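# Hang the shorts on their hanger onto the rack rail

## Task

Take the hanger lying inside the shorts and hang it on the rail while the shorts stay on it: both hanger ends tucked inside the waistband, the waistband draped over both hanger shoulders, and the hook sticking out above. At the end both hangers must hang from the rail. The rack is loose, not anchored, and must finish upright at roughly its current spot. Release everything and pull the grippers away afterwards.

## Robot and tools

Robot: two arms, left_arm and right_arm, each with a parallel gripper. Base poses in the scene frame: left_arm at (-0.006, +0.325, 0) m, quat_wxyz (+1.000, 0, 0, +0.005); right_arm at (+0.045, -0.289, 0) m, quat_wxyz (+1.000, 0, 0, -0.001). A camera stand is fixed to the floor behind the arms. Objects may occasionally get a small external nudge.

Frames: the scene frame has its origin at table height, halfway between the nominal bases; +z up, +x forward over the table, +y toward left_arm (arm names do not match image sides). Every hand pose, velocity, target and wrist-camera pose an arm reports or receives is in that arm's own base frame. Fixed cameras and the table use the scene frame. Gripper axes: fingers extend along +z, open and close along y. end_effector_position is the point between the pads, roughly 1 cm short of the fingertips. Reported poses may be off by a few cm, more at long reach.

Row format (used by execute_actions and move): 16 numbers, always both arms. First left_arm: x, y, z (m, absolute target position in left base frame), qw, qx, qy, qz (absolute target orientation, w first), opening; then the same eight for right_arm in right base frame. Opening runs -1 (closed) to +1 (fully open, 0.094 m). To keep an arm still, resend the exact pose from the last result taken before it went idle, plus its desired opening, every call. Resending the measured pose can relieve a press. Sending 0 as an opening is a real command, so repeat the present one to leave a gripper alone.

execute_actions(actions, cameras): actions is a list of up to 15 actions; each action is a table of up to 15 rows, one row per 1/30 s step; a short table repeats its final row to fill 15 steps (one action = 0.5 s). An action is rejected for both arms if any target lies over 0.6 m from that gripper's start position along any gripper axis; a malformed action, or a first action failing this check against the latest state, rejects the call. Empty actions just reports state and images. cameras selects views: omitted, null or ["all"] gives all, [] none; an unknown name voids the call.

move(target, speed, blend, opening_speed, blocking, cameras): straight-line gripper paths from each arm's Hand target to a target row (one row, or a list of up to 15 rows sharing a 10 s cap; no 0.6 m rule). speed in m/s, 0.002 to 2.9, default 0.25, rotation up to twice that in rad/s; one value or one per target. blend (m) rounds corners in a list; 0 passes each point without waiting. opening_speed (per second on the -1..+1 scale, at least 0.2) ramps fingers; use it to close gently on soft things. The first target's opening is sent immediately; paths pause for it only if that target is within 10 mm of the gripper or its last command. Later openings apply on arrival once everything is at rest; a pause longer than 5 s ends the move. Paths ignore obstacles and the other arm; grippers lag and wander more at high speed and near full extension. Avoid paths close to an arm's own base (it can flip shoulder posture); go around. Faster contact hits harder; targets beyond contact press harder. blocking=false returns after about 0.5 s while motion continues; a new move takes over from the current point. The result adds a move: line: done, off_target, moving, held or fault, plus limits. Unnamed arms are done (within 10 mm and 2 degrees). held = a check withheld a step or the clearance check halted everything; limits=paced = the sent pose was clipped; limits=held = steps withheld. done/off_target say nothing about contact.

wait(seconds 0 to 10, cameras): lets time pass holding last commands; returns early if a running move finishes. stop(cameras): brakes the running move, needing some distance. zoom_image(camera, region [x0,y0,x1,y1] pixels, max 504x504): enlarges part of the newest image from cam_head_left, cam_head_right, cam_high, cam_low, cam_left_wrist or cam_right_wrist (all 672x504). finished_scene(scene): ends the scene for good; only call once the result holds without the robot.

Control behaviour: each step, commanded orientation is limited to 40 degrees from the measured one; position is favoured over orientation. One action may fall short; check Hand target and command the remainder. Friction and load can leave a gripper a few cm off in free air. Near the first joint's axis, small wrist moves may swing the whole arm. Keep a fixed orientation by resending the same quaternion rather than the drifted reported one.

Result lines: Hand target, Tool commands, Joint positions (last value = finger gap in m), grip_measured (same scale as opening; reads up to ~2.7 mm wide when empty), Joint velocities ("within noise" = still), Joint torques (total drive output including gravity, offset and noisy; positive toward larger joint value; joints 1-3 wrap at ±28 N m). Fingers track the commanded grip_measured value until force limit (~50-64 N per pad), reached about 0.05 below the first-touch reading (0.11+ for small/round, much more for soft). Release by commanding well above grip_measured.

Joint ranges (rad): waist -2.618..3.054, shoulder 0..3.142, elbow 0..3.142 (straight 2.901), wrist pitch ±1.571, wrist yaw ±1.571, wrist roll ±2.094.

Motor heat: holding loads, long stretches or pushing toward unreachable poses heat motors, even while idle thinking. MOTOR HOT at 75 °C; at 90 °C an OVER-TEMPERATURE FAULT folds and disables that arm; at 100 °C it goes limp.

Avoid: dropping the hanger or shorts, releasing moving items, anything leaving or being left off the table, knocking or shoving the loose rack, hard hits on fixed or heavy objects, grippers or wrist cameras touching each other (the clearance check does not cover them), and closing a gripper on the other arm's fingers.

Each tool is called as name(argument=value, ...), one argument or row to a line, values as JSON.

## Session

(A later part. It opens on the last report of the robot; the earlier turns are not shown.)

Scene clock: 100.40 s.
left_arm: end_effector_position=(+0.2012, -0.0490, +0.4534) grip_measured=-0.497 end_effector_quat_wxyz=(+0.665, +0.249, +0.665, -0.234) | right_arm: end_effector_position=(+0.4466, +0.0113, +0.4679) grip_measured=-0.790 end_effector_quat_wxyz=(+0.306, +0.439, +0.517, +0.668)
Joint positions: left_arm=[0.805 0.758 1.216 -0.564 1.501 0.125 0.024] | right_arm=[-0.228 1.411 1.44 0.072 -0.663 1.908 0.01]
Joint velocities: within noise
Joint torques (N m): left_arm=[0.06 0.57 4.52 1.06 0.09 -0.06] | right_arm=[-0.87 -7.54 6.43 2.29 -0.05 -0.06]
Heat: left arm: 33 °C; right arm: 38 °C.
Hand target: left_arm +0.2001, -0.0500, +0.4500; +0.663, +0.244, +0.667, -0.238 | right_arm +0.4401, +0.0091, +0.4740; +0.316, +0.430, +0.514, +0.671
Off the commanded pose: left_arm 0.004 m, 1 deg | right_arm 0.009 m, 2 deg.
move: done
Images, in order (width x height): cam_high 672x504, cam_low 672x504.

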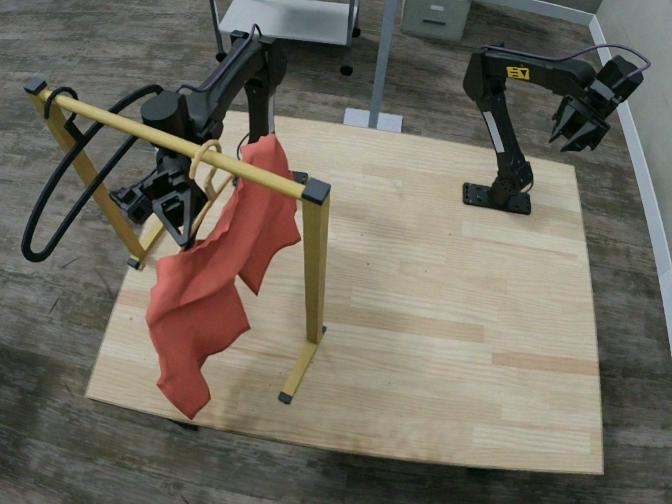

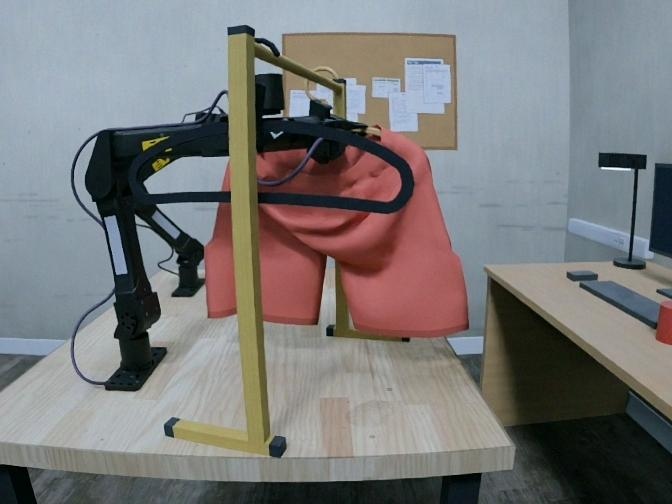

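move(
  target=[
    [0.20, -0.05, 0.45, 0.663, 0.244, 0.666, -0.238, -0.5, 0.440, 0.009, 0.463, 0.309, 0.437, 0.516, 0.669, -1],
    [0.20, -0.05, 0.45, 0.663, 0.244, 0.666, -0.238, -0.5, 0.440, 0.009, 0.463, 0.309, 0.437, 0.516, 0.669, -0.3],
  ],
  speed=0.04,
  opening_speed=0.4,
  cameras=["cam_high", "cam_low", "cam_right_wrist", "cam_head_right"],
)

zoom_image(
  camera="cam_low",
  region=[220, 20, 460, 200],
)

zoom_image(
  camera="cam_high",
  region=[130, 50, 330, 250],
)

Scene clock: 104.40 s.
left_arm: end_effector_position=(+0.2012, -0.0490, +0.4535) grip_measured=-0.497 end_effector_quat_wxyz=(+0.665, +0.249, +0.665, -0.234) | right_arm: end_effector_position=(+0.4477, +0.0105, +0.4623) grip_measured=-0.302 end_effector_quat_wxyz=(+0.306, +0.437, +0.518, +0.669)
Joint positions: left_arm=[0.805 0.758 1.216 -0.563 1.501 0.125 0.024] | right_arm=[-0.231 1.411 1.413 0.103 -0.669 1.908 0.033]
Joint velocities: within noise
Joint torques (N m): left_arm=[-0.01 0.66 4.38 1.05 0.07 -0.05] | right_arm=[-0.64 -8.18 5.94 2.11 0 -0.02]
Heat: left arm: 33 °C; right arm: 37 °C.
Hand target: left_arm +0.2001, -0.0500, +0.4500; +0.663, +0.244, +0.666, -0.238 | right_arm +0.4402, +0.0091, +0.4630; +0.309, +0.437, +0.516, +0.669
Off the commanded pose: left_arm 0.004 m, 1 deg | right_arm 0.008 m, 0 deg.
move: done
Images, in order (width x height): cam_head_right 672x504, cam_high 672x504, cam_low 672x504, cam_right_wrist 672x504.

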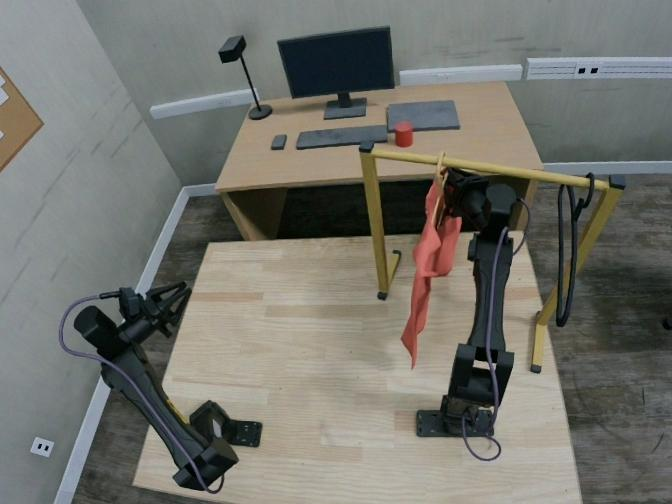

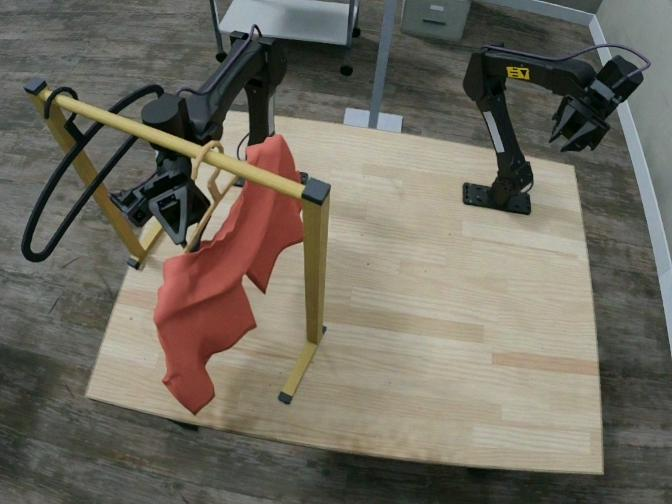

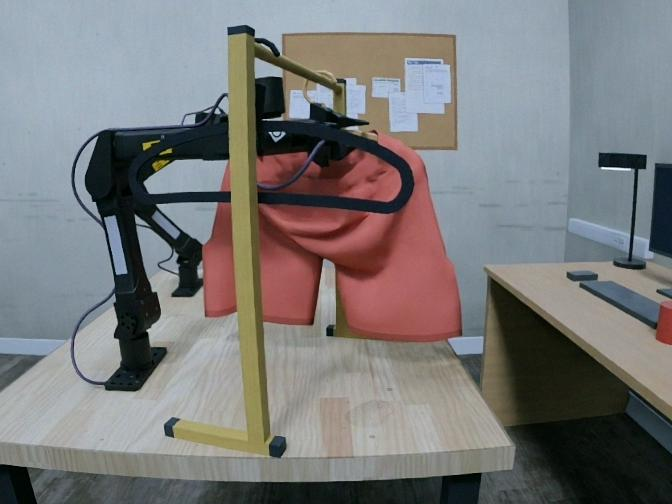

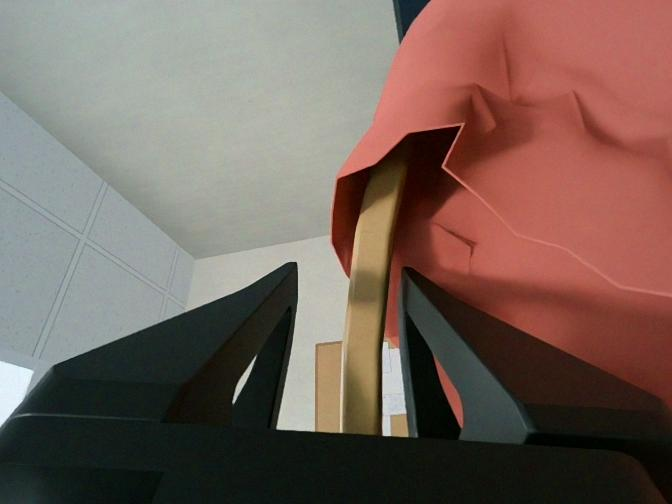

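Scaled by 2.100 from the camera's 672x504 image, which has a finer 960x720 frame.

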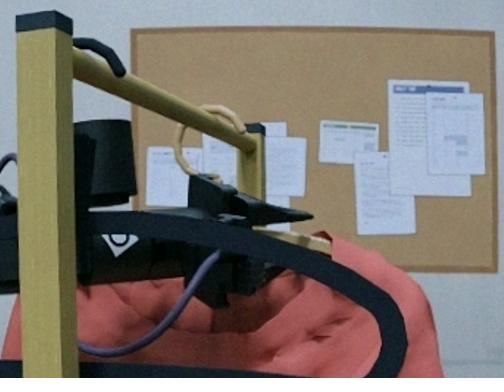

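Scaled by 2.520 from the camera's 672x504 image, which has a finer 960x720 frame.

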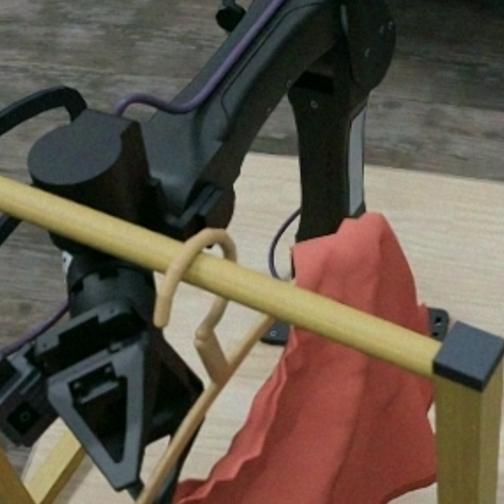

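move(
  target=[
    [0.20, -0.05, 0.45, 0.663, 0.244, 0.666, -0.238, -0.5, 0.440, 0.009, 0.461, 0.309, 0.437, 0.516, 0.669, 0.0],
    [0.20, -0.05, 0.45, 0.663, 0.244, 0.666, -0.238, -0.5, 0.386, -0.016, 0.455, 0.309, 0.437, 0.516, 0.669, 0.0],
    [0.20, -0.05, 0.45, 0.663, 0.244, 0.666, -0.238, -0.5, 0.325, -0.044, 0.43, 0.309, 0.437, 0.516, 0.669, 0.0],
  ],
  speed=0.06,
  opening_speed=0.5,
)

zoom_image(
  camera="cam_head_left",
  region=[340, 120, 600, 380],
)

Scene clock: 108.67 s.
left_arm: end_effector_position=(+0.2012, -0.0490, +0.4535) grip_measured=-0.497 end_effector_quat_wxyz=(+0.665, +0.249, +0.665, -0.234) | right_arm: end_effector_position=(+0.3292, -0.0447, +0.4335) grip_measured=-0.002 end_effector_quat_wxyz=(+0.310, +0.435, +0.517, +0.669)
Joint positions: left_arm=[0.805 0.758 1.216 -0.563 1.501 0.125 0.024] | right_arm=[-0.633 1.058 1.045 0.192 -1.064 1.993 0.047]
Joint velocities: within noise
Joint torques (N m): left_arm=[-0.01 0.64 4.53 1.05 0.1 -0.06] | right_arm=[-0.65 -3.84 5.75 1.89 0.03 0.04]
Heat: left arm: 33 °C; right arm: 36 °C.
Hand target: left_arm +0.2001, -0.0500, +0.4500; +0.663, +0.244, +0.666, -0.238 | right_arm +0.3252, -0.0440, +0.4300; +0.309, +0.437, +0.516, +0.669
Off the commanded pose: left_arm 0.004 m, 1 deg | right_arm 0.005 m, 0 deg.
move: done

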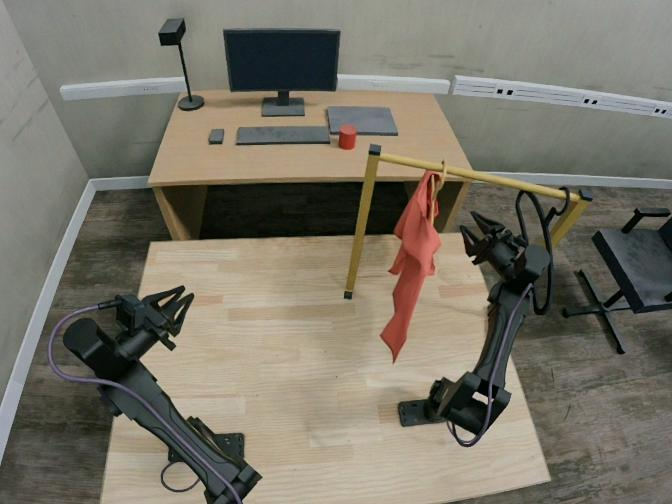

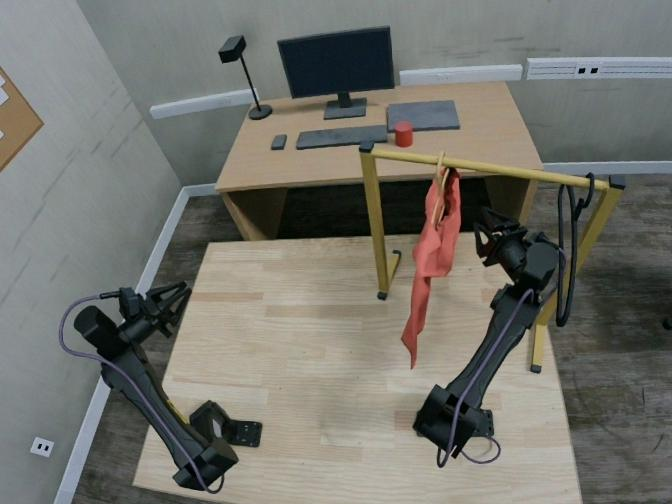

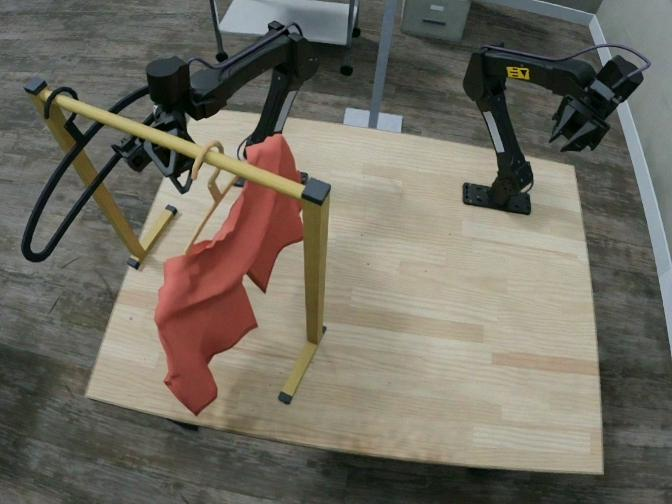

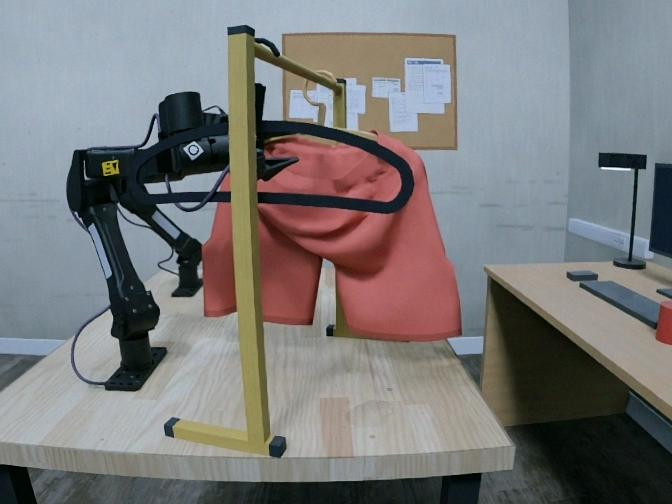

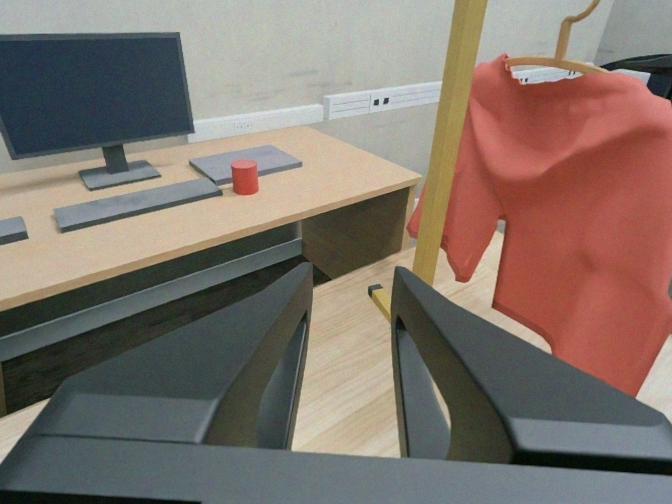

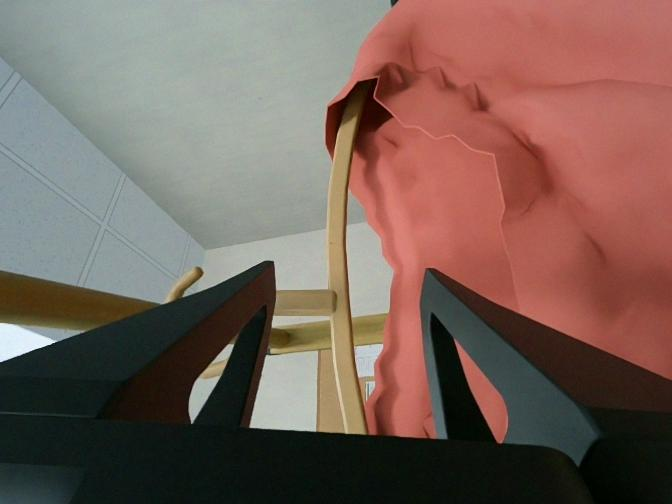

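Scaled by 1.938 from the camera's 672x504 image, which has a finer 960x720 frame.

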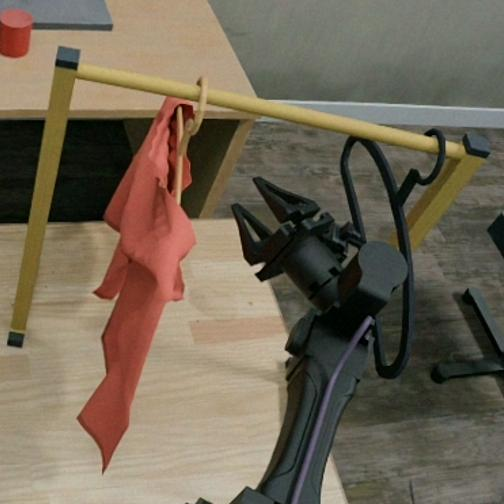

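move(
  target=[
    [0.20, -0.05, 0.45, 0.663, 0.244, 0.666, -0.238, -0.5, 0.315, -0.04, 0.43, 0.5201, 0.5856, 0.337, 0.5227, 0.0],
    [0.20, -0.05, 0.45, 0.663, 0.244, 0.666, -0.238, -0.5, 0.24, -0.03, 0.30, 0.69, -0.1, 0.71, 0.1, 0.0],
  ],
  speed=0.2,
)

zoom_image(
  camera="cam_head_left",
  region=[340, 120, 600, 380],
)

zoom_image(
  camera="cam_low",
  region=[220, 20, 460, 200],
)

Scene clock: 116.80 s.
left_arm: end_effector_position=(+0.2012, -0.0490, +0.4535) grip_measured=-0.497 end_effector_quat_wxyz=(+0.665, +0.249, +0.665, -0.234) | right_arm: end_effector_position=(+0.2423, -0.0312, +0.2969) grip_measured=-0.002 end_effector_quat_wxyz=(+0.690, -0.097, +0.710, +0.104)
Joint positions: left_arm=[0.805 0.758 1.216 -0.563 1.501 0.125 0.024] | right_arm=[-0.878 0.522 0.507 -0.052 -1.161 -0.048 0.047]
Joint velocities: within noise
Joint torques (N m): left_arm=[-0.01 0.59 4.51 1.04 0.09 -0.03] | right_arm=[-0.61 0.98 8.61 1.59 -0.13 -0.11]
Heat: left arm: 32 °C; right arm: 36 °C.
Hand target: left_arm +0.2001, -0.0500, +0.4500; +0.663, +0.244, +0.666, -0.238 | right_arm +0.2401, -0.0299, +0.3000; +0.690, -0.100, +0.710, +0.100
Off the commanded pose: left_arm 0.004 m, 1 deg | right_arm 0.004 m, 1 deg.
move: done

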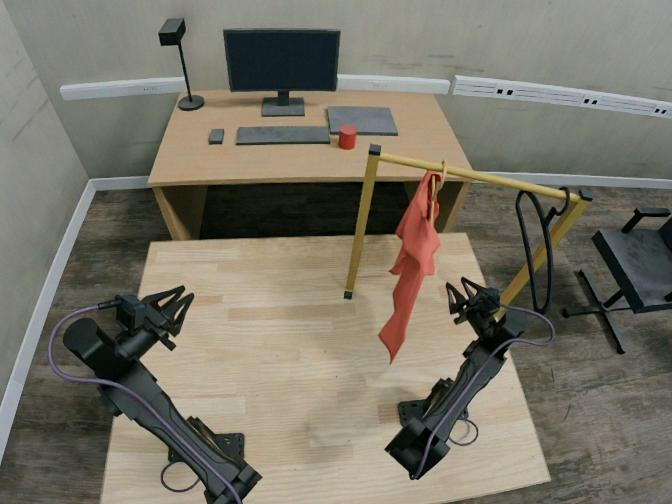

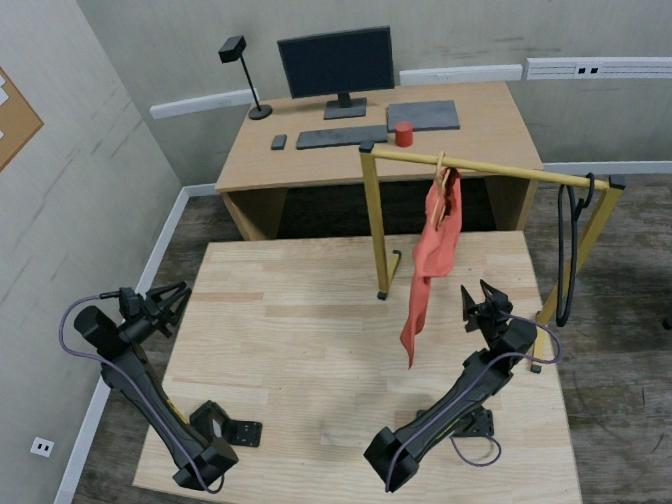

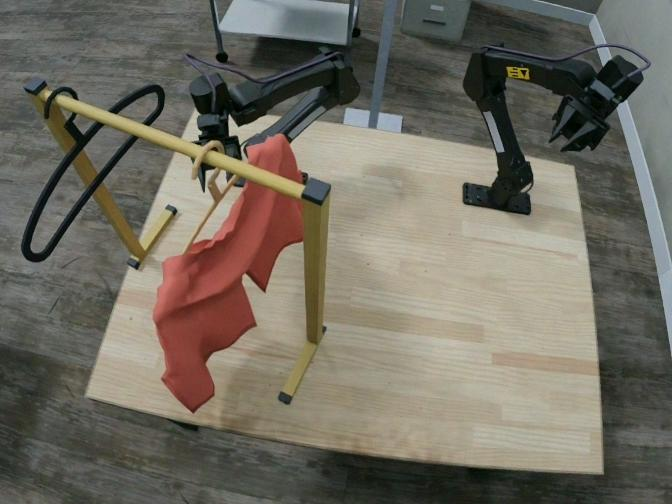

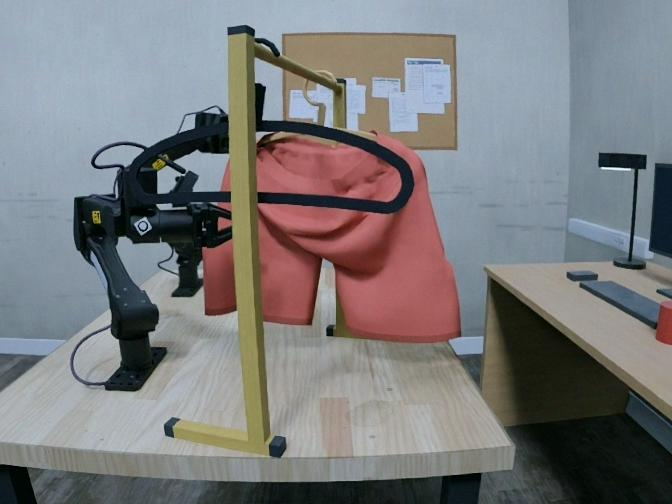

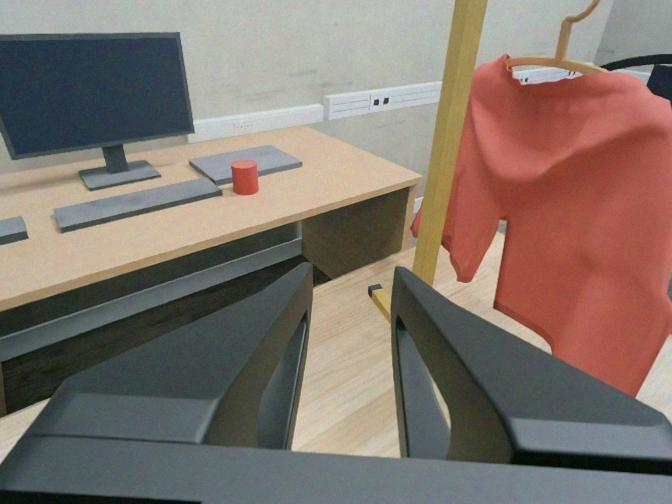

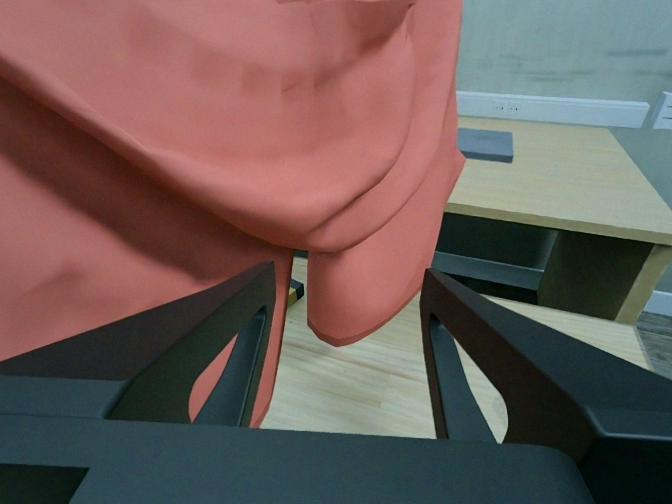

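Scaled by 1.938 from the camera's 672x504 image, which has a finer 960x720 frame.

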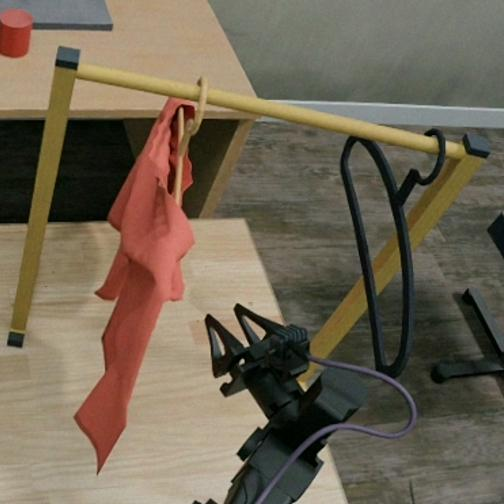

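Scaled by 2.100 from the camera's 672x504 image, which has a finer 960x720 frame.

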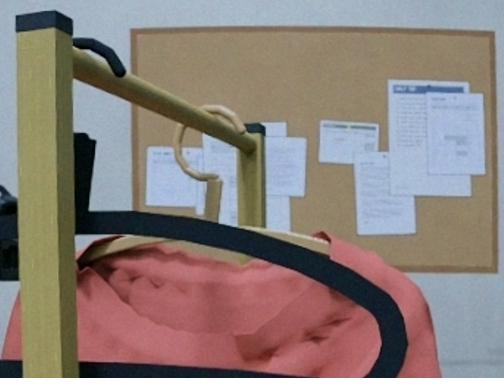

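move(
  target=[0.20,-0.05,0.45,0.663,0.244,0.666,-0.238,-0.5,0.20,0.0,0.22,0.5,0.0,0.866,0.0,0.0],
  speed=0.2,
  cameras=["cam_head_left","cam_high"],
)

Scene clock: 119.87 s.
left_arm: end_effector_position=(+0.2012, -0.0490, +0.4535) grip_measured=-0.497 end_effector_quat_wxyz=(+0.665, +0.248, +0.665, -0.234) | right_arm: end_effector_position=(+0.2040, -0.0007, +0.2106) grip_measured=-0.002 end_effector_quat_wxyz=(+0.493, -0.003, +0.870, -0.001)
Joint positions: left_arm=[0.805 0.758 1.216 -0.563 1.501 0.125 0.024] | right_arm=[-0.037 0.353 0.652 -0.838 -0.033 -0.026 0.047]
Joint velocities: within noise
Joint torques (N m): left_arm=[0.03 0.68 4.53 1.08 0.09 -0.04] | right_arm=[0.68 2.24 9.36 1.93 0.06 0.09]
Heat: left arm: 32 °C; right arm: 36 °C.
Hand target: left_arm +0.2001, -0.0500, +0.4500; +0.663, +0.244, +0.667, -0.238 | right_arm +0.2002, -0.0001, +0.2198; +0.500, +0.000, +0.866, +0.000
Off the commanded pose: left_arm 0.004 m, 1 deg | right_arm 0.010 m, 1 deg.
move: done
Images, in order (width x height): cam_head_left 672x504, cam_high 672x504.

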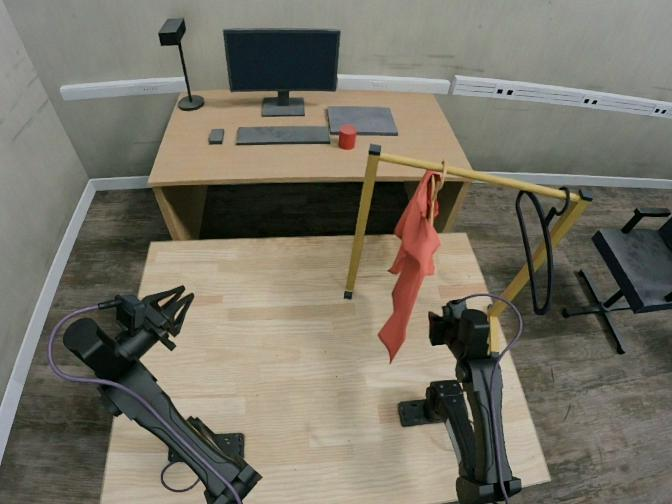

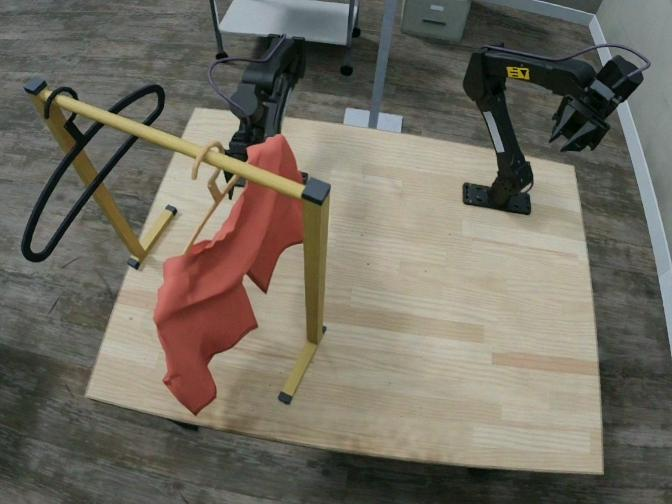

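zoom_image(
  camera="cam_high",
  region=[130, 120, 330, 320],
)

zoom_image(
  camera="cam_head_left",
  region=[360, 140, 480, 260],
)

Scaled by 2.520 from the camera's 672x504 image, which has a finer 960x720 frame.

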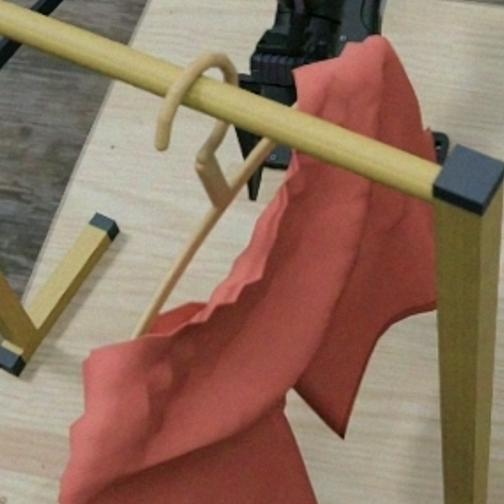

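Scaled by 4.200 from the camera's 672x504 image, which has a finer 960x720 frame.

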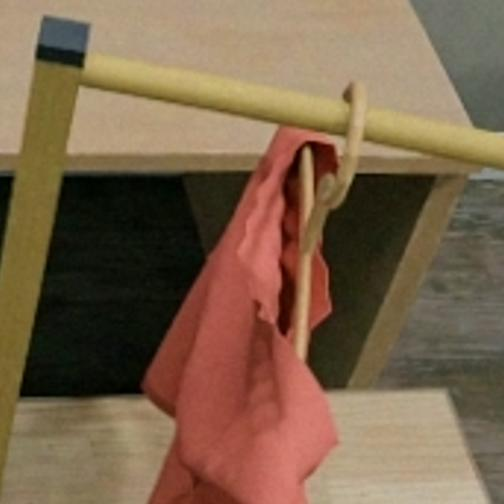

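Both hangers are hanging, and both ends of the tan hanger are inside the waistband.

finished_scene(
  scene=2,
)

The scene is finished: the task was done.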